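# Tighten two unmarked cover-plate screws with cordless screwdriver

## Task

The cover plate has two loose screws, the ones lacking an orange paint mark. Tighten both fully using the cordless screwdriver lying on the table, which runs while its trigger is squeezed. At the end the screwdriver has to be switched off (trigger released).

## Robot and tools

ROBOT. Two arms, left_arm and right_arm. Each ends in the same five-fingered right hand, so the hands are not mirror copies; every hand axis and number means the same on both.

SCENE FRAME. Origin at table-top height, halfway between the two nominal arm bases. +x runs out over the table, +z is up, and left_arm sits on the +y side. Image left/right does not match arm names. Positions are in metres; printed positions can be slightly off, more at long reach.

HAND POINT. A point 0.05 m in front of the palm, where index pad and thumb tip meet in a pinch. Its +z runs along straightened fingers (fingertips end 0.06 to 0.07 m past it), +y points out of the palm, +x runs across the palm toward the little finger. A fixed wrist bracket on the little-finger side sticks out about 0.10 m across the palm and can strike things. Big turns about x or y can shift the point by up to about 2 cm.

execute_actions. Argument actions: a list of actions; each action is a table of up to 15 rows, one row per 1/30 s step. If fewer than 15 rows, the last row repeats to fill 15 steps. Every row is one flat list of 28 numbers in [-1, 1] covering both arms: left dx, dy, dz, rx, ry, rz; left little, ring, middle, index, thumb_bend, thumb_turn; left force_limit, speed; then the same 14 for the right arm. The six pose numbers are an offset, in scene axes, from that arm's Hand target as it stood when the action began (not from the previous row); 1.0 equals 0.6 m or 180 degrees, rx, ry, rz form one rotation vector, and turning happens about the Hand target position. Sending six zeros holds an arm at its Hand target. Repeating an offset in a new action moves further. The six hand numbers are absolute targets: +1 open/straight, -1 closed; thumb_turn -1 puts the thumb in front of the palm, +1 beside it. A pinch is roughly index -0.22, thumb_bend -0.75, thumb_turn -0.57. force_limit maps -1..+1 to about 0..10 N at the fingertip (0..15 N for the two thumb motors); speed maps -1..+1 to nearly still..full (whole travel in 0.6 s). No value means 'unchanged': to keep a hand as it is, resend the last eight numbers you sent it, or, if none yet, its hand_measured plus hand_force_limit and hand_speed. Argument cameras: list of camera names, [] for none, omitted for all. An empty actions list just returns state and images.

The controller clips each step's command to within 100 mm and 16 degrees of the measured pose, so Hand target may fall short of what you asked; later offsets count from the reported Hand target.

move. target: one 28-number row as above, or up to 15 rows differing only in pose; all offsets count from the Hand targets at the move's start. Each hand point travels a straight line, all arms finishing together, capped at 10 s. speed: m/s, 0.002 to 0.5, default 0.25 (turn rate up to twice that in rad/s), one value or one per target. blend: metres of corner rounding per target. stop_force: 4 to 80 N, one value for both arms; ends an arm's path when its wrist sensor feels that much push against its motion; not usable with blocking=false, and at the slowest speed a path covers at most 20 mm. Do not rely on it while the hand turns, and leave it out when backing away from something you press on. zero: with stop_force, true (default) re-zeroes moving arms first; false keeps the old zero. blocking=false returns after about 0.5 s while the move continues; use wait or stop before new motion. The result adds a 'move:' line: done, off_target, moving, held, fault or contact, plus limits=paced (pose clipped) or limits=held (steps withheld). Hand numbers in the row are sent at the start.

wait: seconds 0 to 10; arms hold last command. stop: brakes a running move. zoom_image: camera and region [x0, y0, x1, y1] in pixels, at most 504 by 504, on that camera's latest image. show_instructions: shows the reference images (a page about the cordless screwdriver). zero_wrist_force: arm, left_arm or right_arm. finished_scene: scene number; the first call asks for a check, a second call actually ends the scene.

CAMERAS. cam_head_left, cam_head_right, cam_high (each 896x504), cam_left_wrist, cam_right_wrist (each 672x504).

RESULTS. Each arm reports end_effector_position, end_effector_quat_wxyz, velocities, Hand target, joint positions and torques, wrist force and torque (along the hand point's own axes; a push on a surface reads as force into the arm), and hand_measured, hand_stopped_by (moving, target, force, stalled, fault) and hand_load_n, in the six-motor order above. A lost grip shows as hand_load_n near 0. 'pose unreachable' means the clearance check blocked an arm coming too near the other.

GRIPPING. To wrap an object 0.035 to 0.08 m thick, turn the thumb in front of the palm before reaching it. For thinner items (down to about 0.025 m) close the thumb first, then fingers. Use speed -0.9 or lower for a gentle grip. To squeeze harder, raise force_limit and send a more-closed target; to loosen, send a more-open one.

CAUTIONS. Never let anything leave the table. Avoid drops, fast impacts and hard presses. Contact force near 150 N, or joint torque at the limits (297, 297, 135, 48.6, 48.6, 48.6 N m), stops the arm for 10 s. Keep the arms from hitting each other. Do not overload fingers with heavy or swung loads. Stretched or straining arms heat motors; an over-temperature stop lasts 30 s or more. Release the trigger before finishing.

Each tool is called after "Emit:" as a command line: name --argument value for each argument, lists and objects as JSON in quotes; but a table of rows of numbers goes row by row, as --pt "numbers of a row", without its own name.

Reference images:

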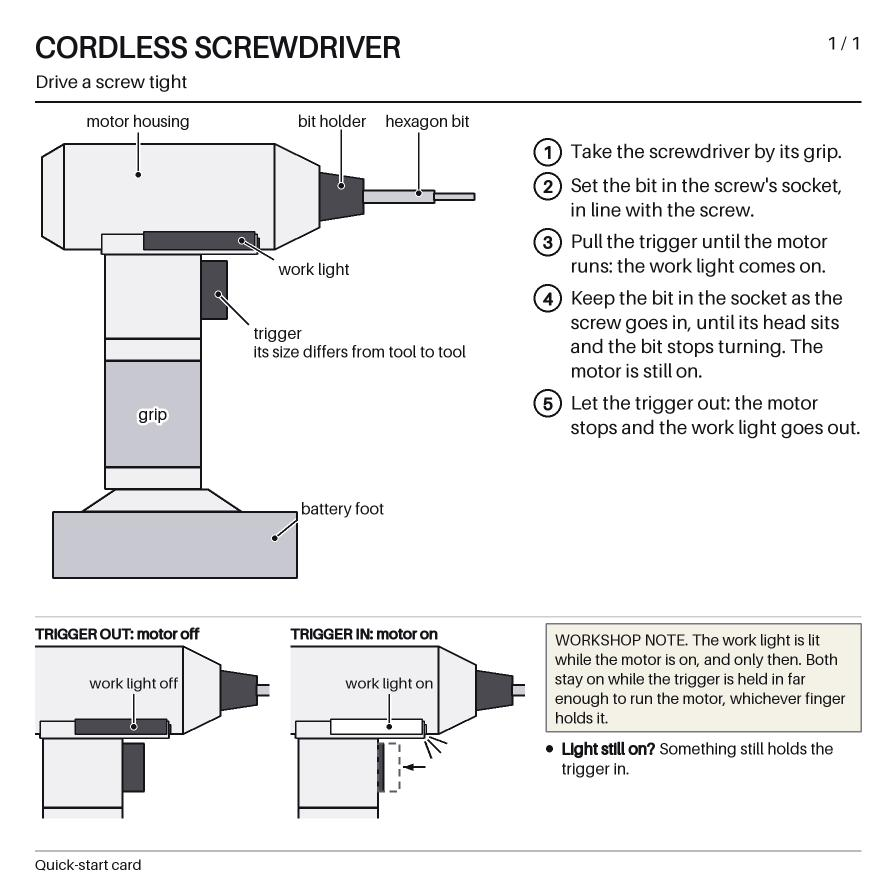

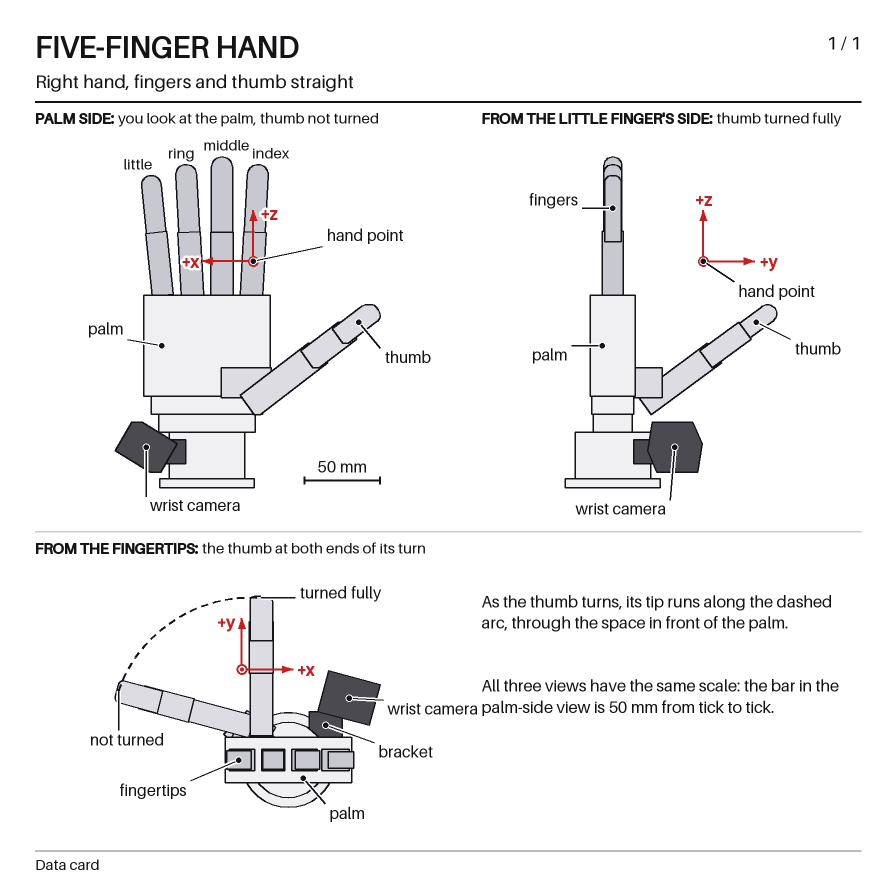

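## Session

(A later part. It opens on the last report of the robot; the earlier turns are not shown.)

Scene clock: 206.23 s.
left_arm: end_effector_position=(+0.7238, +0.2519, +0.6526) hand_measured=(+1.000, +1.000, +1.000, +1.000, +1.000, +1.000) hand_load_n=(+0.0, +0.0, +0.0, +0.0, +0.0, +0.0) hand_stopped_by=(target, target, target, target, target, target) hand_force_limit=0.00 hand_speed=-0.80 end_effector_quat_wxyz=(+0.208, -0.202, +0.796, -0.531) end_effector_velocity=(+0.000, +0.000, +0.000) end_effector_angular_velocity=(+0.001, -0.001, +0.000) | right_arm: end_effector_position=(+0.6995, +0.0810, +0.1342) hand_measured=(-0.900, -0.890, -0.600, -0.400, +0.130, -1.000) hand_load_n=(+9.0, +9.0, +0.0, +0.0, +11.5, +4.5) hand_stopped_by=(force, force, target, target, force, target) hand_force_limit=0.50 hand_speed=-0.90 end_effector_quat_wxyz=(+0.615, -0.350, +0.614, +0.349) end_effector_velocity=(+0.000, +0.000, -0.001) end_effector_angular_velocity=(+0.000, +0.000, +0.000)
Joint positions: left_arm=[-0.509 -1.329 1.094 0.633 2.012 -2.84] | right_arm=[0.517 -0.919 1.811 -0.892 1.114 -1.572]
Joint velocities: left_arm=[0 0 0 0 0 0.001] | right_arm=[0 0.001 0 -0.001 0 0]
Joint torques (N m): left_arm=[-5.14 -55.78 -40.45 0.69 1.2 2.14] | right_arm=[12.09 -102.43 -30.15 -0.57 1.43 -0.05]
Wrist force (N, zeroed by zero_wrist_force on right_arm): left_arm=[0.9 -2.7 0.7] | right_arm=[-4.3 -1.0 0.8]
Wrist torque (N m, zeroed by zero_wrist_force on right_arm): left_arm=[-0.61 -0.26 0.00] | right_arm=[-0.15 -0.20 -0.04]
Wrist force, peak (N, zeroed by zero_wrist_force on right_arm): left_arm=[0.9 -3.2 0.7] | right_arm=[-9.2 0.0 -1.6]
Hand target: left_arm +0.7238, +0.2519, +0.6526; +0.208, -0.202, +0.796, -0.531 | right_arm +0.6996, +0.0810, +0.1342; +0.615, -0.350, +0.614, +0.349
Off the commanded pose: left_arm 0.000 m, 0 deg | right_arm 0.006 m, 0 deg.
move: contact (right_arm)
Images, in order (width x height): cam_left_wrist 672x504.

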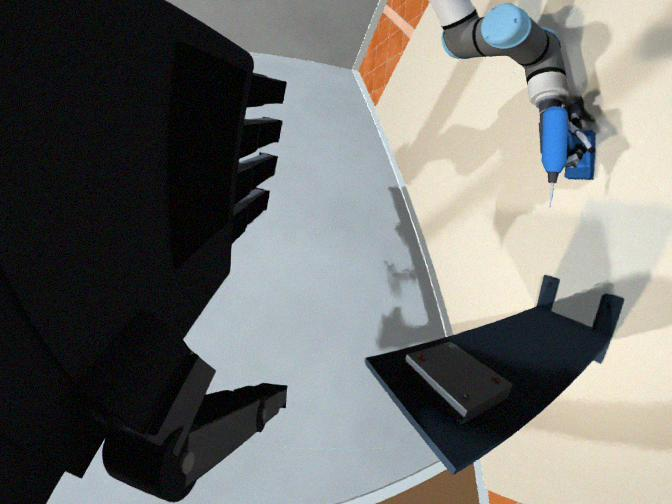

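Emit:
move --target '[0,0,0,0,0,0,1,1,1,1,1,1,0,-0.8,0,0,0,0.0032,-0.0023,0,-0.98,-0.98,-0.6,-0.4,-0.96,-1,0.5,-0.9]' --speed 0.03 --cameras '[]'

Emit:
move --target '[0,0,0,0,0,0,1,1,1,1,1,1,0,-0.8,0,0,-0.01,0,0,0,-0.98,-0.98,-0.6,-0.4,-0.96,-1,0.5,-0.9]' --speed 0.004 --stop_force 4 --zero false --cameras '[]'

Scene clock: 207.17 s.
left_arm: end_effector_position=(+0.7238, +0.2519, +0.6526) hand_measured=(+1.000, +1.000, +1.000, +1.000, +1.000, +1.000) hand_load_n=(+0.0, +0.0, +0.0, +0.0, +0.0, -0.5) hand_stopped_by=(target, target, target, target, target, target) hand_force_limit=0.00 hand_speed=-0.80 end_effector_quat_wxyz=(+0.208, -0.202, +0.796, -0.531) end_effector_velocity=(+0.000, -0.001, +0.000) end_effector_angular_velocity=(+0.000, +0.000, -0.001) | right_arm: end_effector_position=(+0.6995, +0.0810, +0.1342) hand_measured=(-0.900, -0.890, -0.600, -0.400, +0.130, -1.000) hand_load_n=(+8.5, +8.5, +0.0, +0.0, +11.5, +4.5) hand_stopped_by=(force, force, target, target, force, target) hand_force_limit=0.50 hand_speed=-0.90 end_effector_quat_wxyz=(+0.619, -0.348, +0.610, +0.351) end_effector_velocity=(+0.000, +0.000, +0.001) end_effector_angular_velocity=(-0.001, +0.001, +0.000)
Joint positions: left_arm=[-0.509 -1.329 1.094 0.633 2.012 -2.84] | right_arm=[0.517 -0.916 1.814 -0.912 1.115 -1.567]
Joint velocities: left_arm=[-0.001 0 0 0 0 0] | right_arm=[0 -0.002 0 0.004 0 0]
Joint torques (N m): left_arm=[-4.64 -53.87 -40.54 0.8 0.88 2.06] | right_arm=[13.66 -95.82 -31.22 -1.88 2.32 0.04]
Wrist force (N, zeroed by zero_wrist_force on right_arm): left_arm=[0.8 -2.9 0.8] | right_arm=[0.6 -1.0 -0.6]
Wrist torque (N m, zeroed by zero_wrist_force on right_arm): left_arm=[-0.64 -0.25 -0.01] | right_arm=[-0.12 -0.05 -0.01]
Wrist force, peak (N, zeroed by zero_wrist_force on right_arm): left_arm=[1.0 -3.0 0.6] | right_arm=[-4.5 -1.1 1.1]
Hand target: left_arm +0.7238, +0.2519, +0.6526; +0.208, -0.202, +0.796, -0.531 | right_arm +0.6996, +0.0810, +0.1342; +0.619, -0.348, +0.610, +0.351
Off the commanded pose: left_arm 0.000 m, 0 deg | right_arm 0.000 m, 0 deg.
move: done
No camera images: "cameras" was empty.

Scene clock: 207.93 s.
left_arm: end_effector_position=(+0.7238, +0.2519, +0.6526) hand_measured=(+1.000, +1.000, +1.000, +1.000, +1.000, +1.000) hand_load_n=(+0.0, +0.0, +0.0, +0.0, +0.0, -0.5) hand_stopped_by=(target, target, target, target, target, target) hand_force_limit=0.00 hand_speed=-0.80 end_effector_quat_wxyz=(+0.208, -0.202, +0.796, -0.531) end_effector_velocity=(+0.000, +0.000, +0.000) end_effector_angular_velocity=(+0.000, +0.000, +0.000) | right_arm: end_effector_position=(+0.6995, +0.0810, +0.1340) hand_measured=(-0.900, -0.890, -0.600, -0.400, +0.130, -1.000) hand_load_n=(+8.5, +8.5, +0.0, +0.0, +11.5, +4.5) hand_stopped_by=(force, force, target, target, force, target) hand_force_limit=0.50 hand_speed=-0.90 end_effector_quat_wxyz=(+0.619, -0.348, +0.610, +0.351) end_effector_velocity=(+0.000, +0.000, -0.001) end_effector_angular_velocity=(-0.001, +0.001, +0.000)
Joint positions: left_arm=[-0.509 -1.329 1.094 0.633 2.012 -2.84] | right_arm=[0.517 -0.916 1.814 -0.912 1.115 -1.567]
Joint velocities: left_arm=[0 0 0 0 0 0.001] | right_arm=[0 0.001 0 0.001 0 0]
Joint torques (N m): left_arm=[-5.98 -52.8 -39.85 0.76 1.02 2.22] | right_arm=[13.02 -102.61 -31.75 -0.95 2.27 0.69]
Wrist force (N, zeroed by zero_wrist_force on right_arm): left_arm=[0.8 -2.7 0.8] | right_arm=[-3.6 -0.7 0.7]
Wrist torque (N m, zeroed by zero_wrist_force on right_arm): left_arm=[-0.61 -0.26 0.00] | right_arm=[-0.17 -0.21 0.01]
Wrist force, peak (N, zeroed by zero_wrist_force on right_arm): left_arm=[0.8 -3.1 0.8] | right_arm=[-7.7 -0.5 -1.2]
Hand target: left_arm +0.7238, +0.2519, +0.6526; +0.208, -0.202, +0.796, -0.531 | right_arm +0.6995, +0.0810, +0.1340; +0.619, -0.348, +0.610, +0.351
Off the commanded pose: left_arm 0.000 m, 0 deg | right_arm 0.006 m, 0 deg.
move: contact (right_arm)
No camera images: "cameras" was empty.

Emit:
move --target '[0,0,0,0,0,0,1,1,1,1,1,1,0,-0.8,0,0,0.001,0.0032,-0.0023,0,-0.98,-0.98,-0.6,-0.4,-0.96,-1,0.5,-0.9]' --speed 0.03 --cameras '[]'

Emit:
move --target '[0,0,0,0,0,0,1,1,1,1,1,1,0,-0.8,0,0,-0.01,0,0,0,-0.98,-0.98,-0.6,-0.4,-0.96,-1,0.5,-0.9]' --speed 0.004 --stop_force 4 --zero false --cameras '["cam_head_right"]'

Emit:
zoom_image --camera "cam_head_right" --region '[390, 170, 560, 290]'

Scene clock: 208.90 s.
left_arm: end_effector_position=(+0.7238, +0.2519, +0.6526) hand_measured=(+1.000, +1.000, +1.000, +1.000, +1.000, +1.000) hand_load_n=(+0.0, -0.5, +0.0, +0.0, +0.0, -0.5) hand_stopped_by=(target, target, target, target, target, target) hand_force_limit=0.00 hand_speed=-0.80 end_effector_quat_wxyz=(+0.208, -0.202, +0.796, -0.531) end_effector_velocity=(+0.000, +0.000, +0.000) end_effector_angular_velocity=(-0.001, -0.002, +0.001) | right_arm: end_effector_position=(+0.6995, +0.0810, +0.1346) hand_measured=(-0.900, -0.890, -0.600, -0.400, +0.130, -1.000) hand_load_n=(+8.0, +9.0, +0.0, +0.0, +11.0, +4.5) hand_stopped_by=(force, force, target, target, force, target) hand_force_limit=0.50 hand_speed=-0.90 end_effector_quat_wxyz=(+0.623, -0.346, +0.606, +0.353) end_effector_velocity=(+0.000, +0.000, -0.002) end_effector_angular_velocity=(-0.002, +0.001, +0.000)
Joint positions: left_arm=[-0.509 -1.329 1.094 0.633 2.012 -2.84] | right_arm=[0.518 -0.914 1.817 -0.931 1.115 -1.562]
Joint velocities: left_arm=[0.001 0 0 -0.001 0 0] | right_arm=[0 0.001 0 0.001 0 -0.001]
Joint torques (N m): left_arm=[-5.07 -54.3 -39.83 0.67 0.18 1.82] | right_arm=[14.27 -88.38 -28.1 -1.17 2.36 -0.21]
Wrist force (N, zeroed by zero_wrist_force on right_arm): left_arm=[0.7 -2.6 0.3] | right_arm=[-5.0 -1.5 -0.3]
Wrist torque (N m, zeroed by zero_wrist_force on right_arm): left_arm=[-0.57 -0.22 0.00] | right_arm=[-0.16 0.44 -0.07]
Wrist force, peak (N, zeroed by zero_wrist_force on right_arm): left_arm=[0.6 -3.3 0.8] | right_arm=[-5.0 -1.5 -0.3]
Hand target: left_arm +0.7238, +0.2519, +0.6526; +0.208, -0.202, +0.796, -0.531 | right_arm +0.6995, +0.0810, +0.1346; +0.623, -0.346, +0.606, +0.353
Off the commanded pose: left_arm 0.000 m, 0 deg | right_arm 0.000 m, 0 deg.
move: done
No camera images: "cameras" was empty.

Scene clock: 209.43 s.
left_arm: end_effector_position=(+0.7238, +0.2519, +0.6526) hand_measured=(+1.000, +1.000, +1.000, +1.000, +1.000, +1.000) hand_load_n=(+0.0, +0.0, +0.0, +0.0, +0.0, -0.5) hand_stopped_by=(target, target, target, target, target, target) hand_force_limit=0.00 hand_speed=-0.80 end_effector_quat_wxyz=(+0.208, -0.202, +0.796, -0.531) end_effector_velocity=(+0.000, +0.000, +0.000) end_effector_angular_velocity=(+0.000, +0.001, +0.000) | right_arm: end_effector_position=(+0.6995, +0.0810, +0.1346) hand_measured=(-0.900, -0.890, -0.600, -0.400, +0.130, -1.000) hand_load_n=(+8.5, +8.5, +0.0, +0.0, +11.5, +4.5) hand_stopped_by=(force, force, target, target, force, target) hand_force_limit=0.50 hand_speed=-0.90 end_effector_quat_wxyz=(+0.623, -0.346, +0.606, +0.353) end_effector_velocity=(+0.000, +0.000, -0.001) end_effector_angular_velocity=(+0.000, +0.000, +0.000)
Joint positions: left_arm=[-0.509 -1.329 1.094 0.633 2.012 -2.84] | right_arm=[0.518 -0.914 1.817 -0.931 1.115 -1.562]
Joint velocities: left_arm=[0 0 0 0 0 0] | right_arm=[0 0.001 0 -0.001 0 0]
Joint torques (N m): left_arm=[-2.32 -55.18 -39.31 0.42 1.16 2.26] | right_arm=[13.87 -87 -28.36 -5.46 1.79 1.4]
Wrist force (N, zeroed by zero_wrist_force on right_arm): left_arm=[0.9 -2.7 0.7] | right_arm=[-6.3 -1.7 0.1]
Wrist torque (N m, zeroed by zero_wrist_force on right_arm): left_arm=[-0.60 -0.25 0.01] | right_arm=[-0.20 0.52 -0.11]
Wrist force, peak (N, zeroed by zero_wrist_force on right_arm): left_arm=[0.7 -3.1 0.6] | right_arm=[-7.5 -2.0 0.9]
Hand target: left_arm +0.7238, +0.2519, +0.6526; +0.208, -0.202, +0.796, -0.531 | right_arm +0.6995, +0.0810, +0.1346; +0.623, -0.346, +0.606, +0.353
Off the commanded pose: left_arm 0.000 m, 0 deg | right_arm 0.006 m, 0 deg.
move: contact (right_arm)
Images, in order (width x height): cam_head_right 896x504.

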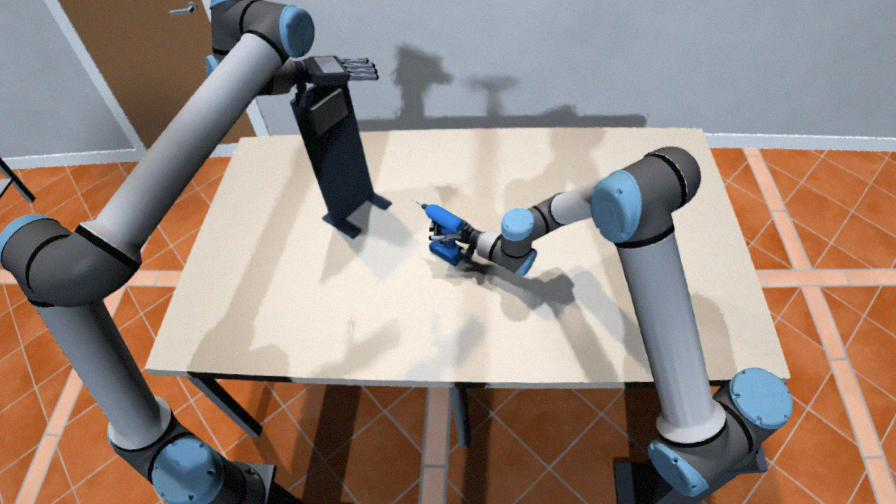

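Scaled by 2.965.

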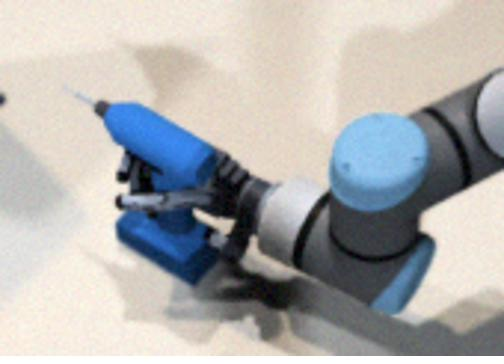

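Emit:
move --target '[0,0,0,0,0,0,1,1,1,1,1,1,0,-0.8,0,0,0.0012,-0.0016,0.00115,0,-0.98,-0.98,-0.6,-0.4,-0.96,-1,0.5,-0.9]' --speed 0.03 --cameras '[]'

Emit:
move --target '[0,0,0,0,0,0,1,1,1,1,1,1,0,-0.8,0,0,-0.01,0,0,0,-0.98,-0.98,-0.6,-0.4,-0.96,-1,0.5,-0.9]' --speed 0.004 --stop_force 6 --zero false --cameras '[]'

Scene clock: 210.30 s.
left_arm: end_effector_position=(+0.7238, +0.2519, +0.6526) hand_measured=(+1.000, +1.000, +1.000, +1.000, +1.000, +1.000) hand_load_n=(+0.0, +0.0, +0.0, +0.0, +0.0, -0.5) hand_stopped_by=(target, target, target, target, target, target) hand_force_limit=0.00 hand_speed=-0.80 end_effector_quat_wxyz=(+0.208, -0.202, +0.796, -0.531) end_effector_velocity=(+0.000, +0.000, +0.000) end_effector_angular_velocity=(+0.000, +0.000, +0.000) | right_arm: end_effector_position=(+0.6995, +0.0810, +0.1353) hand_measured=(-0.900, -0.890, -0.600, -0.400, +0.130, -1.000) hand_load_n=(+8.0, +8.5, +0.0, +0.0, +11.5, +4.5) hand_stopped_by=(force, force, target, target, force, target) hand_force_limit=0.50 hand_speed=-0.90 end_effector_quat_wxyz=(+0.621, -0.347, +0.608, +0.352) end_effector_velocity=(+0.000, +0.000, +0.001) end_effector_angular_velocity=(+0.001, -0.002, +0.000)
Joint positions: left_arm=[-0.509 -1.329 1.094 0.633 2.012 -2.84] | right_arm=[0.518 -0.916 1.815 -0.92 1.115 -1.564]
Joint velocities: left_arm=[0 0 0 0 0 0.001] | right_arm=[0 -0.001 0 0 0 0]
Joint torques (N m): left_arm=[-5.37 -55.17 -40.29 0.99 1.28 2.07] | right_arm=[-12.92 -99.93 -37.41 -5.62 -1.53 -0.84]
Wrist force (N, zeroed by zero_wrist_force on right_arm): left_arm=[0.8 -2.6 1.0] | right_arm=[0.6 -0.9 -0.2]
Wrist torque (N m, zeroed by zero_wrist_force on right_arm): left_arm=[-0.62 -0.25 0.00] | right_arm=[-0.13 -0.06 0.00]
Wrist force, peak (N, zeroed by zero_wrist_force on right_arm): left_arm=[0.8 -3.2 0.9] | right_arm=[-7.3 -1.8 0.9]
Hand target: left_arm +0.7238, +0.2519, +0.6526; +0.208, -0.202, +0.796, -0.531 | right_arm +0.6995, +0.0810, +0.1353; +0.621, -0.347, +0.608, +0.352
Off the commanded pose: left_arm 0.000 m, 0 deg | right_arm 0.000 m, 0 deg.
move: done
No camera images: "cameras" was empty.

Scene clock: 211.37 s.
left_arm: end_effector_position=(+0.7238, +0.2519, +0.6526) hand_measured=(+1.000, +1.000, +1.000, +1.000, +1.000, +1.000) hand_load_n=(-0.5, +0.0, +0.0, +0.0, +0.0, +0.0) hand_stopped_by=(target, target, target, target, target, target) hand_force_limit=0.00 hand_speed=-0.80 end_effector_quat_wxyz=(+0.208, -0.202, +0.796, -0.531) end_effector_velocity=(+0.000, -0.001, +0.000) end_effector_angular_velocity=(+0.001, -0.002, -0.002) | right_arm: end_effector_position=(+0.6996, +0.0810, +0.1340) hand_measured=(-0.900, -0.890, -0.600, -0.400, +0.130, -1.000) hand_load_n=(+8.0, +8.5, +0.0, +0.0, +11.0, +5.0) hand_stopped_by=(force, force, target, target, force, target) hand_force_limit=0.50 hand_speed=-0.90 end_effector_quat_wxyz=(+0.621, -0.347, +0.608, +0.352) end_effector_velocity=(+0.000, +0.000, +0.001) end_effector_angular_velocity=(+0.000, +0.000, +0.000)
Joint positions: left_arm=[-0.509 -1.329 1.094 0.633 2.012 -2.84] | right_arm=[0.518 -0.914 1.815 -0.922 1.115 -1.564]
Joint velocities: left_arm=[-0.001 0 0 0 0 0.002] | right_arm=[0 -0.001 0 0 0 0]
Joint torques (N m): left_arm=[-5.17 -55.63 -40.49 0.49 0.45 1.76] | right_arm=[-10.04 -99.7 -30.22 -0.81 -1.35 0.03]
Wrist force (N, zeroed by zero_wrist_force on right_arm): left_arm=[0.5 -2.5 0.6] | right_arm=[-6.8 -1.1 1.5]
Wrist torque (N m, zeroed by zero_wrist_force on right_arm): left_arm=[-0.57 -0.21 -0.01] | right_arm=[-0.16 0.42 -0.01]
Wrist force, peak (N, zeroed by zero_wrist_force on right_arm): left_arm=[1.1 -3.0 1.0] | right_arm=[-9.6 -1.2 1.4]
Hand target: left_arm +0.7238, +0.2519, +0.6526; +0.208, -0.202, +0.796, -0.531 | right_arm +0.6996, +0.0810, +0.1341; +0.621, -0.347, +0.608, +0.352
Off the commanded pose: left_arm 0.000 m, 0 deg | right_arm 0.005 m, 0 deg.
move: contact (right_arm)
No camera images: "cameras" was empty.

Emit:
execute_actions --actions '[[[0,0,0,0,0,0,1,1,1,1,1,1,0,-0.8,0,0,0,0,0,0,-0.7,-0.7,-0.4,0,0.25,-1,0,-0.8]],[[0,0,0,0,0,0,1,1,1,1,1,1,0,-0.8,0,0,0,0,0,0,-0.7,-0.7,-0.4,0,0.25,-1,0,-0.8]],[[0,0,0,0,0,0,1,1,1,1,1,1,0,-0.8,0,0,0,0,0,0,-0.7,-0.7,-0.4,0,0.25,-1,0,-0.8]]]' --cameras '["cam_head_right"]'

Emit:
zoom_image --camera "cam_head_right" --region '[390, 170, 560, 290]'

Scene clock: 213.23 s.
left_arm: end_effector_position=(+0.7238, +0.2519, +0.6526) hand_measured=(+1.000, +1.000, +1.000, +1.000, +1.000, +1.000) hand_load_n=(+0.0, +0.0, +0.0, +0.0, +0.0, +0.0) hand_stopped_by=(target, target, target, target, target, target) hand_force_limit=0.00 hand_speed=-0.80 end_effector_quat_wxyz=(+0.208, -0.202, +0.796, -0.531) end_effector_velocity=(+0.000, -0.001, +0.000) end_effector_angular_velocity=(+0.000, +0.000, +0.000) | right_arm: end_effector_position=(+0.6996, +0.0810, +0.1341) hand_measured=(-0.700, -0.700, -0.400, +0.000, +0.250, -1.000) hand_load_n=(+0.0, +0.0, +0.0, -0.5, +0.0, +0.0) hand_stopped_by=(target, target, target, target, target, target) hand_force_limit=0.00 hand_speed=-0.80 end_effector_quat_wxyz=(+0.621, -0.347, +0.608, +0.352) end_effector_velocity=(+0.000, +0.000, +0.000) end_effector_angular_velocity=(+0.000, +0.000, +0.000)
Joint positions: left_arm=[-0.509 -1.329 1.094 0.633 2.012 -2.84] | right_arm=[0.518 -0.914 1.815 -0.922 1.115 -1.564]
Joint velocities: left_arm=[-0.001 0 0 0 -0.001 -0.001] | right_arm=[0 0.001 0 -0.001 0 0]
Joint torques (N m): left_arm=[-5.79 -54.88 -39.28 0.31 0.75 1.93] | right_arm=[-1.95 -82.69 -31.55 -3.56 0.74 -1.42]
Wrist force (N, zeroed by zero_wrist_force on right_arm): left_arm=[0.7 -2.8 0.8] | right_arm=[-8.1 -2.8 -0.2]
Wrist torque (N m, zeroed by zero_wrist_force on right_arm): left_arm=[-0.62 -0.24 -0.01] | right_arm=[-0.22 0.32 -0.23]
Wrist force, peak (N, zeroed by zero_wrist_force on right_arm): left_arm=[1.2 -3.0 0.8] | right_arm=[-10.3 -2.1 -0.2]
Hand target: left_arm +0.7238, +0.2519, +0.6526; +0.208, -0.202, +0.796, -0.531 | right_arm +0.6996, +0.0810, +0.1341; +0.621, -0.347, +0.608, +0.352
Off the commanded pose: left_arm 0.000 m, 0 deg | right_arm 0.000 m, 0 deg.
Images, in order (width x height): cam_head_right 896x504.

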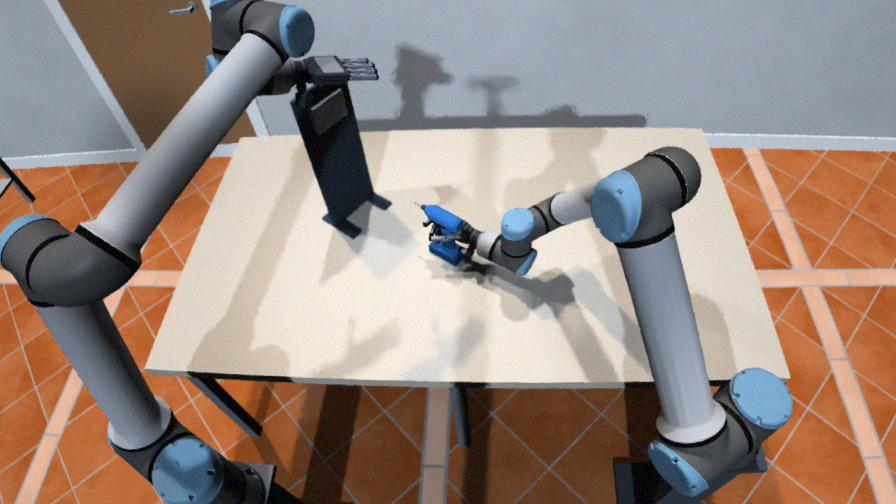

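Scaled by 2.965.

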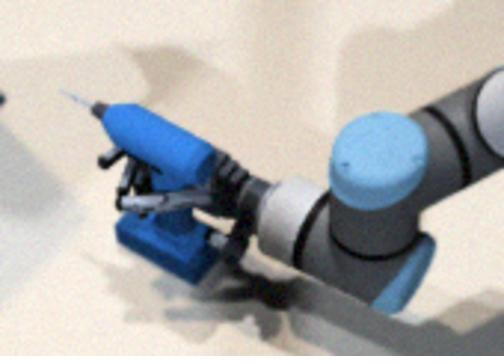

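Emit:
execute_actions --actions '[[[0,0,0,0,0,0,1,1,1,1,1,1,0,-0.8,0,0,0,0,0,0,-0.2,-0.2,0,0.2,0.6,-1,0,-0.7]],[[0,0,0,0,0,0,1,1,1,1,1,1,0,-0.8,0,0,0,0,0,0,-0.2,-0.2,0,0.2,0.6,-1,0,-0.7]],[[0,0,0,0,0,0,1,1,1,1,1,1,0,-0.8,0,0,0,0,0,0,-0.2,-0.2,0,0.2,0.6,-1,0,-0.7]]]' --cameras '["cam_right_wrist"]'

Scene clock: 215.10 s.
left_arm: end_effector_position=(+0.7238, +0.2519, +0.6526) hand_measured=(+1.000, +1.000, +1.000, +1.000, +1.000, +1.000) hand_load_n=(+0.0, +0.0, +0.0, +0.0, +0.0, +0.0) hand_stopped_by=(target, target, target, target, target, target) hand_force_limit=0.00 hand_speed=-0.80 end_effector_quat_wxyz=(+0.208, -0.202, +0.796, -0.531) end_effector_velocity=(+0.000, +0.000, +0.000) end_effector_angular_velocity=(+0.000, -0.001, +0.000) | right_arm: end_effector_position=(+0.6996, +0.0810, +0.1341) hand_measured=(-0.200, -0.200, +0.000, +0.200, +0.600, -1.000) hand_load_n=(+0.0, -0.5, +0.0, +0.0, +0.0, +0.0) hand_stopped_by=(target, target, target, target, target, target) hand_force_limit=0.00 hand_speed=-0.70 end_effector_quat_wxyz=(+0.621, -0.347, +0.608, +0.352) end_effector_velocity=(+0.000, +0.000, -0.001) end_effector_angular_velocity=(+0.000, +0.000, +0.000)
Joint positions: left_arm=[-0.509 -1.329 1.094 0.633 2.012 -2.84] | right_arm=[0.518 -0.914 1.815 -0.922 1.115 -1.564]
Joint velocities: left_arm=[0 0 0 -0.001 0 0.001] | right_arm=[0 0.002 0 -0.001 0 0]
Joint torques (N m): left_arm=[-3.8 -55.21 -39.45 0.03 1.1 1.87] | right_arm=[4.44 -81 -30.96 -4.09 1.01 -1.51]
Wrist force (N, zeroed by zero_wrist_force on right_arm): left_arm=[0.7 -2.8 0.7] | right_arm=[-8.6 -2.6 -0.6]
Wrist torque (N m, zeroed by zero_wrist_force on right_arm): left_arm=[-0.63 -0.24 -0.01] | right_arm=[-0.18 0.41 -0.25]
Wrist force, peak (N, zeroed by zero_wrist_force on right_arm): left_arm=[0.9 -3.3 1.1] | right_arm=[-8.7 -2.9 -0.2]
Hand target: left_arm +0.7238, +0.2519, +0.6526; +0.208, -0.202, +0.796, -0.531 | right_arm +0.6996, +0.0810, +0.1341; +0.621, -0.347, +0.608, +0.352
Off the commanded pose: left_arm 0.000 m, 0 deg | right_arm 0.000 m, 0 deg.
Images, in order (width x height): cam_right_wrist 672x504.

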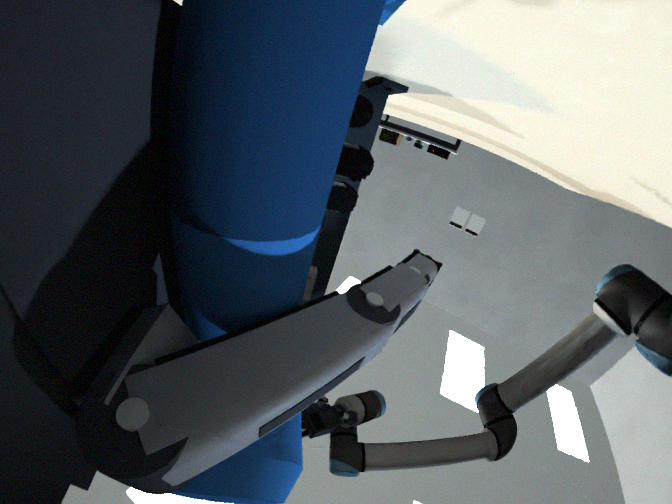

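Emit:
execute_actions --actions '[[[0,0,0,0,0,0,1,1,1,1,1,1,0,-0.8,0,0,0,0,0,0,1,1,1,1,1,-1,0,-0.5]],[[0,0,0,0,0,0,1,1,1,1,1,1,0,-0.8,0,0,0,0,0,0,1,1,1,1,1,-1,0,-0.5]],[[0,0,0,0,0,0,1,1,1,1,1,1,0,-0.8,0,0,0,0,0,0,1,1,1,1,1,-1,0,-0.5]],[[0,0,0,0,0,0,1,1,1,1,1,1,0,-0.8,0,0,0,0,0,0,1,1,1,1,1,-1,0,-0.5]]]' --cameras '[]'

Emit:
move --target '[0,0,0,0,0,0,1,1,1,1,1,1,0,-0.8,0.0027,-0.0019,-0.001,0,0,0,1,1,1,1,1,-1,0,-0.5]' --speed 0.01 --cameras '["cam_right_wrist","cam_head_right"]'

Emit:
zoom_image --camera "cam_head_right" --region '[390, 170, 560, 290]'

Scene clock: 217.60 s.
left_arm: end_effector_position=(+0.7238, +0.2519, +0.6526) hand_measured=(+1.000, +1.000, +1.000, +1.000, +1.000, +1.000) hand_load_n=(+0.0, +0.0, +0.0, +0.0, +0.0, +0.0) hand_stopped_by=(target, target, target, target, target, target) hand_force_limit=0.00 hand_speed=-0.80 end_effector_quat_wxyz=(+0.208, -0.202, +0.796, -0.531) end_effector_velocity=(+0.001, +0.000, +0.000) end_effector_angular_velocity=(+0.000, -0.001, +0.000) | right_arm: end_effector_position=(+0.6996, +0.0810, +0.1341) hand_measured=(+1.000, +1.000, +1.000, +1.000, +1.000, -1.000) hand_load_n=(+0.0, +0.0, +0.0, +0.0, +0.0, +0.0) hand_stopped_by=(target, target, target, target, target, target) hand_force_limit=0.00 hand_speed=-0.50 end_effector_quat_wxyz=(+0.621, -0.347, +0.608, +0.352) end_effector_velocity=(+0.000, +0.000, -0.001) end_effector_angular_velocity=(-0.001, +0.001, +0.000)
Joint positions: left_arm=[-0.509 -1.329 1.094 0.633 2.012 -2.84] | right_arm=[0.518 -0.914 1.815 -0.922 1.115 -1.564]
Joint velocities: left_arm=[0.001 0 0 -0.001 0 0.001] | right_arm=[0 0.001 0 0 0 0]
Joint torques (N m): left_arm=[-4.67 -54.96 -39.07 -0.15 0.98 2.09] | right_arm=[13.62 -80.08 -30.29 -4.12 1.19 -1.39]
Wrist force (N, zeroed by zero_wrist_force on right_arm): left_arm=[1.0 -2.7 0.8] | right_arm=[-8.6 -2.8 -0.4]
Wrist torque (N m, zeroed by zero_wrist_force on right_arm): left_arm=[-0.62 -0.29 0.01] | right_arm=[-0.21 0.42 -0.25]
Wrist force, peak (N, zeroed by zero_wrist_force on right_arm): left_arm=[0.8 -3.0 1.0] | right_arm=[-8.9 -2.8 0.0]
Hand target: left_arm +0.7238, +0.2519, +0.6526; +0.208, -0.202, +0.796, -0.531 | right_arm +0.6996, +0.0810, +0.1341; +0.621, -0.347, +0.608, +0.352
Off the commanded pose: left_arm 0.000 m, 0 deg | right_arm 0.000 m, 0 deg.
No camera images: "cameras" was empty.

Scene clock: 218.30 s.
left_arm: end_effector_position=(+0.7238, +0.2519, +0.6526) hand_measured=(+1.000, +1.000, +1.000, +1.000, +1.000, +1.000) hand_load_n=(+0.0, +0.0, +0.0, +0.0, +0.0, +0.0) hand_stopped_by=(target, target, target, target, target, target) hand_force_limit=0.00 hand_speed=-0.80 end_effector_quat_wxyz=(+0.208, -0.202, +0.796, -0.531) end_effector_velocity=(+0.000, +0.001, +0.000) end_effector_angular_velocity=(+0.001, -0.001, +0.000) | right_arm: end_effector_position=(+0.7012, +0.0799, +0.1335) hand_measured=(+1.000, +1.000, +1.000, +1.000, +1.000, -1.000) hand_load_n=(+0.0, +0.0, +0.0, +0.0, +0.0, -0.5) hand_stopped_by=(target, target, target, target, target, target) hand_force_limit=0.00 hand_speed=-0.50 end_effector_quat_wxyz=(+0.621, -0.347, +0.608, +0.352) end_effector_velocity=(+0.000, +0.000, -0.001) end_effector_angular_velocity=(-0.001, +0.002, +0.000)
Joint positions: left_arm=[-0.509 -1.329 1.094 0.633 2.012 -2.84] | right_arm=[0.515 -0.913 1.815 -0.923 1.112 -1.564]
Joint velocities: left_arm=[0.001 0 0 0 0.001 0.002] | right_arm=[0 0.001 0 0.001 0 0]
Joint torques (N m): left_arm=[-7.56 -55.93 -39.4 0.14 1.06 1.66] | right_arm=[-8.79 -80.1 -33.15 -4.15 -0.77 1.16]
Wrist force (N, zeroed by zero_wrist_force on right_arm): left_arm=[0.7 -2.8 0.8] | right_arm=[-9.3 -1.1 -0.3]
Wrist torque (N m, zeroed by zero_wrist_force on right_arm): left_arm=[-0.63 -0.24 -0.01] | right_arm=[-0.15 0.43 -0.28]
Wrist force, peak (N, zeroed by zero_wrist_force on right_arm): left_arm=[0.7 -3.3 0.8] | right_arm=[-9.8 -3.0 -0.1]
Hand target: left_arm +0.7238, +0.2519, +0.6526; +0.208, -0.202, +0.796, -0.531 | right_arm +0.7012, +0.0799, +0.1335; +0.621, -0.347, +0.608, +0.352
Off the commanded pose: left_arm 0.000 m, 0 deg | right_arm 0.000 m, 0 deg.
move: done
Images, in order (width x height): cam_head_right 896x504, cam_right_wrist 672x504.

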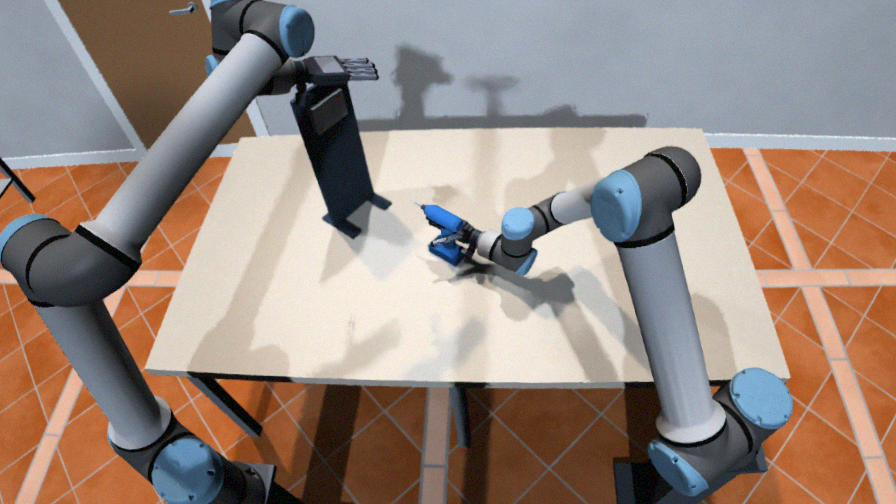

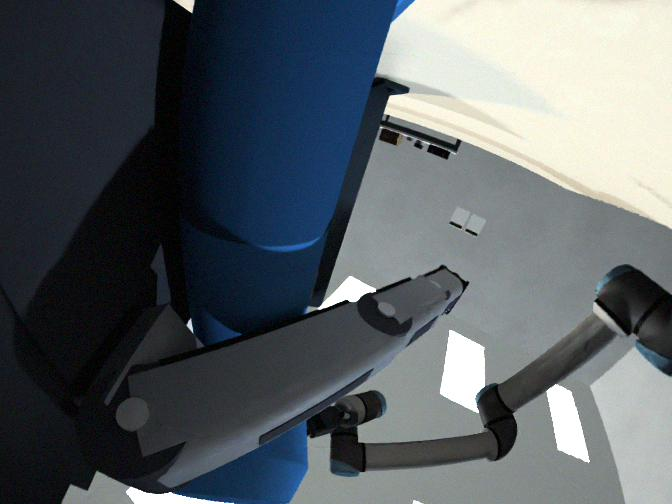

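Scaled by 2.965.

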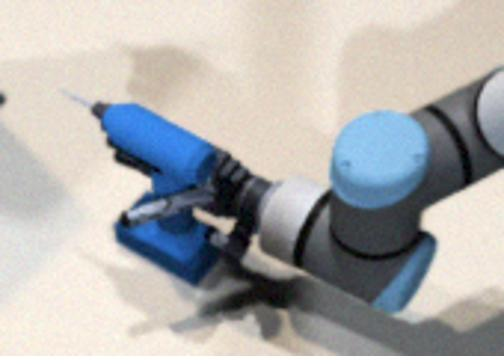

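Emit:
move --target '[0,0,0,0,0,0,1,1,1,1,1,1,0,-0.8,-0.1448,-0.2038,-0.003,0,0,0,1,1,1,1,1,-1,0,-0.5]' --speed 0.04 --stop_force 5 --cameras '["cam_head_right"]'

Emit:
zoom_image --camera "cam_head_right" --region '[390, 170, 560, 290]'

Scene clock: 223.33 s.
left_arm: end_effector_position=(+0.7238, +0.2519, +0.6526) hand_measured=(+1.000, +1.000, +1.000, +1.000, +1.000, +1.000) hand_load_n=(+0.0, +0.0, +0.0, +0.0, +0.0, -0.5) hand_stopped_by=(target, target, target, target, target, target) hand_force_limit=0.00 hand_speed=-0.80 end_effector_quat_wxyz=(+0.208, -0.202, +0.796, -0.531) end_effector_velocity=(+0.000, +0.000, -0.001) end_effector_angular_velocity=(-0.001, +0.001, +0.000) | right_arm: end_effector_position=(+0.6143, -0.0424, +0.1316) hand_measured=(+1.000, +1.000, +1.000, +1.000, +1.000, -1.000) hand_load_n=(+0.0, +0.0, +0.0, +0.0, +0.0, +0.0) hand_stopped_by=(target, target, target, target, target, target) hand_force_limit=0.00 hand_speed=-0.50 end_effector_quat_wxyz=(+0.621, -0.347, +0.608, +0.352) end_effector_velocity=(+0.000, +0.000, +0.000) end_effector_angular_velocity=(+0.000, +0.000, +0.000)
Joint positions: left_arm=[-0.509 -1.329 1.094 0.633 2.012 -2.84] | right_arm=[0.421 -1.061 2.126 -1.088 1.018 -1.562]
Joint velocities: left_arm=[0 0.001 0 -0.001 0 -0.001] | right_arm=[0 0 0 0 0 0]
Joint torques (N m): left_arm=[-6.14 -54.08 -39.67 -0.2 1.44 1.93] | right_arm=[14.07 -58.38 -26.45 -0.43 2.14 1.31]
Wrist force (N, zeroed by zero_wrist_force on right_arm): left_arm=[0.6 -2.9 0.7] | right_arm=[-9.4 -1.0 0.4]
Wrist torque (N m, zeroed by zero_wrist_force on right_arm): left_arm=[-0.64 -0.21 -0.02] | right_arm=[-0.18 0.40 -0.26]
Wrist force, peak (N, zeroed by zero_wrist_force on right_arm): left_arm=[0.5 -3.4 0.6] | right_arm=[-10.0 -1.1 -0.1]
Hand target: left_arm +0.7238, +0.2519, +0.6526; +0.208, -0.202, +0.796, -0.531 | right_arm +0.6143, -0.0424, +0.1316; +0.621, -0.347, +0.608, +0.352
Off the commanded pose: left_arm 0.000 m, 0 deg | right_arm 0.000 m, 0 deg.
move: done
Images, in order (width x height): cam_head_right 896x504.

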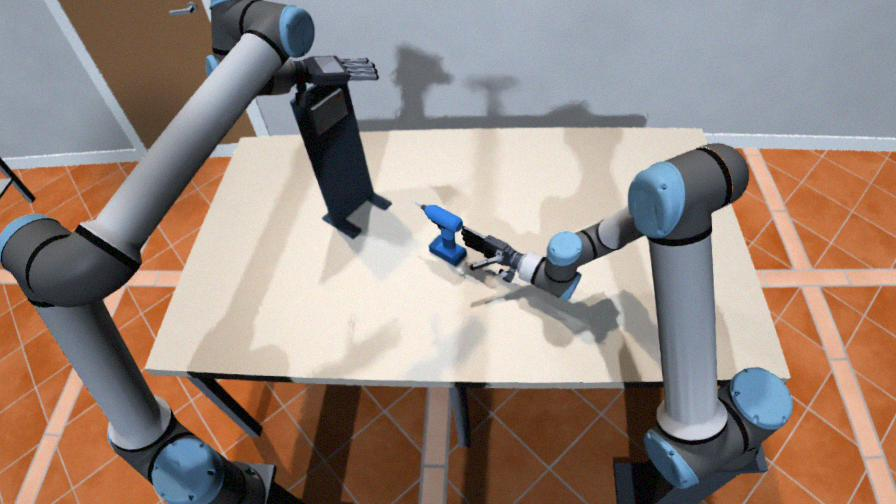

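Scaled by 2.965.

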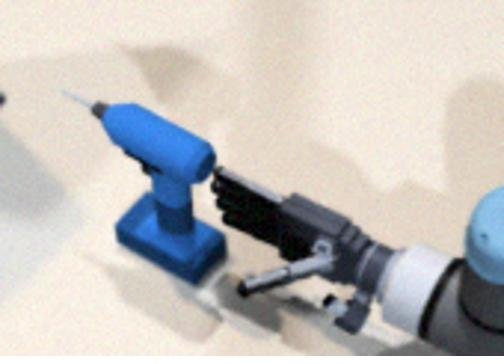

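Emit:
move --target '[0,0,0,0,0,0,1,1,1,1,1,1,0,-0.8,-0.06,-0.08,0.05,0,0,0,1,1,1,1,1,-1,0,-0.5]' --speed 0.1 --cameras '["cam_left_wrist"]'

Emit:
zoom_image --camera "cam_left_wrist" --region '[400, 320, 520, 420]'

Emit:
finished_scene --scene 2

Scene clock: 224.73 s.
left_arm: end_effector_position=(+0.7238, +0.2519, +0.6526) hand_measured=(+1.000, +1.000, +1.000, +1.000, +1.000, +1.000) hand_load_n=(+0.0, +0.0, +0.0, +0.0, +0.0, +0.0) hand_stopped_by=(target, target, target, target, target, target) hand_force_limit=0.00 hand_speed=-0.80 end_effector_quat_wxyz=(+0.208, -0.202, +0.796, -0.531) end_effector_velocity=(+0.000, -0.001, +0.000) end_effector_angular_velocity=(+0.000, +0.000, -0.001) | right_arm: end_effector_position=(+0.5783, -0.0905, +0.1616) hand_measured=(+1.000, +1.000, +1.000, +1.000, +1.000, -1.000) hand_load_n=(+0.0, +0.0, +0.0, +0.0, +0.0, -0.5) hand_stopped_by=(target, target, target, target, target, target) hand_force_limit=0.00 hand_speed=-0.50 end_effector_quat_wxyz=(+0.621, -0.347, +0.608, +0.352) end_effector_velocity=(+0.001, +0.001, -0.002) end_effector_angular_velocity=(-0.001, +0.001, -0.001)
Joint positions: left_arm=[-0.509 -1.329 1.094 0.633 2.012 -2.84] | right_arm=[0.371 -1.174 2.24 -1.089 0.968 -1.56]
Joint velocities: left_arm=[-0.001 0 0 0 0 0] | right_arm=[0.002 0.005 -0.003 -0.001 0.003 0]
Joint torques (N m): left_arm=[-5.93 -57.65 -39.47 -0.29 1.46 2.02] | right_arm=[13.74 -49.3 -26.77 -0.6 2.1 0.92]
Wrist force (N, zeroed by zero_wrist_force on right_arm): left_arm=[0.9 -2.8 0.7] | right_arm=[-9.0 -1.1 0.1]
Wrist torque (N m, zeroed by zero_wrist_force on right_arm): left_arm=[-0.62 -0.26 0.01] | right_arm=[-0.18 0.36 -0.25]
Wrist force, peak (N, zeroed by zero_wrist_force on right_arm): left_arm=[1.0 -3.1 0.9] | right_arm=[-10.1 -1.3 -0.9]
Hand target: left_arm +0.7238, +0.2519, +0.6526; +0.208, -0.202, +0.796, -0.531 | right_arm +0.5783, -0.0904, +0.1616; +0.621, -0.347, +0.608, +0.352
Off the commanded pose: left_arm 0.000 m, 0 deg | right_arm 0.000 m, 0 deg.
move: done
Images, in order (width x height): cam_left_wrist 672x504.

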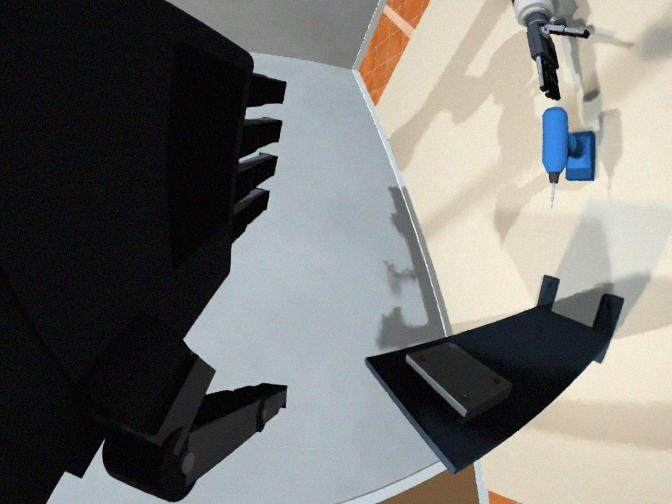

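Scaled by 4.200 from the camera's 672x504 image, which has a finer 960x720 frame.

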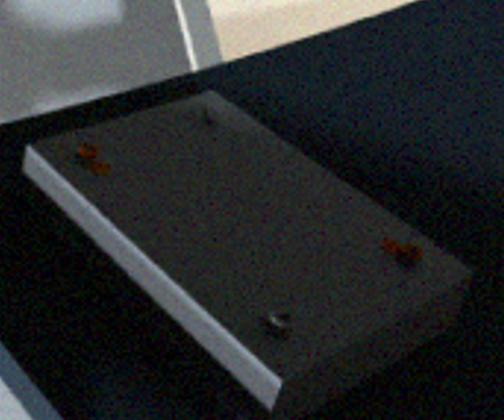

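This call ended nothing. Check each condition of the task against the scene as it is now, look again where you are not sure, and mend what is not met. Then call finished_scene again.

Emit:
finished_scene --scene 2

The scene is finished: the task was done.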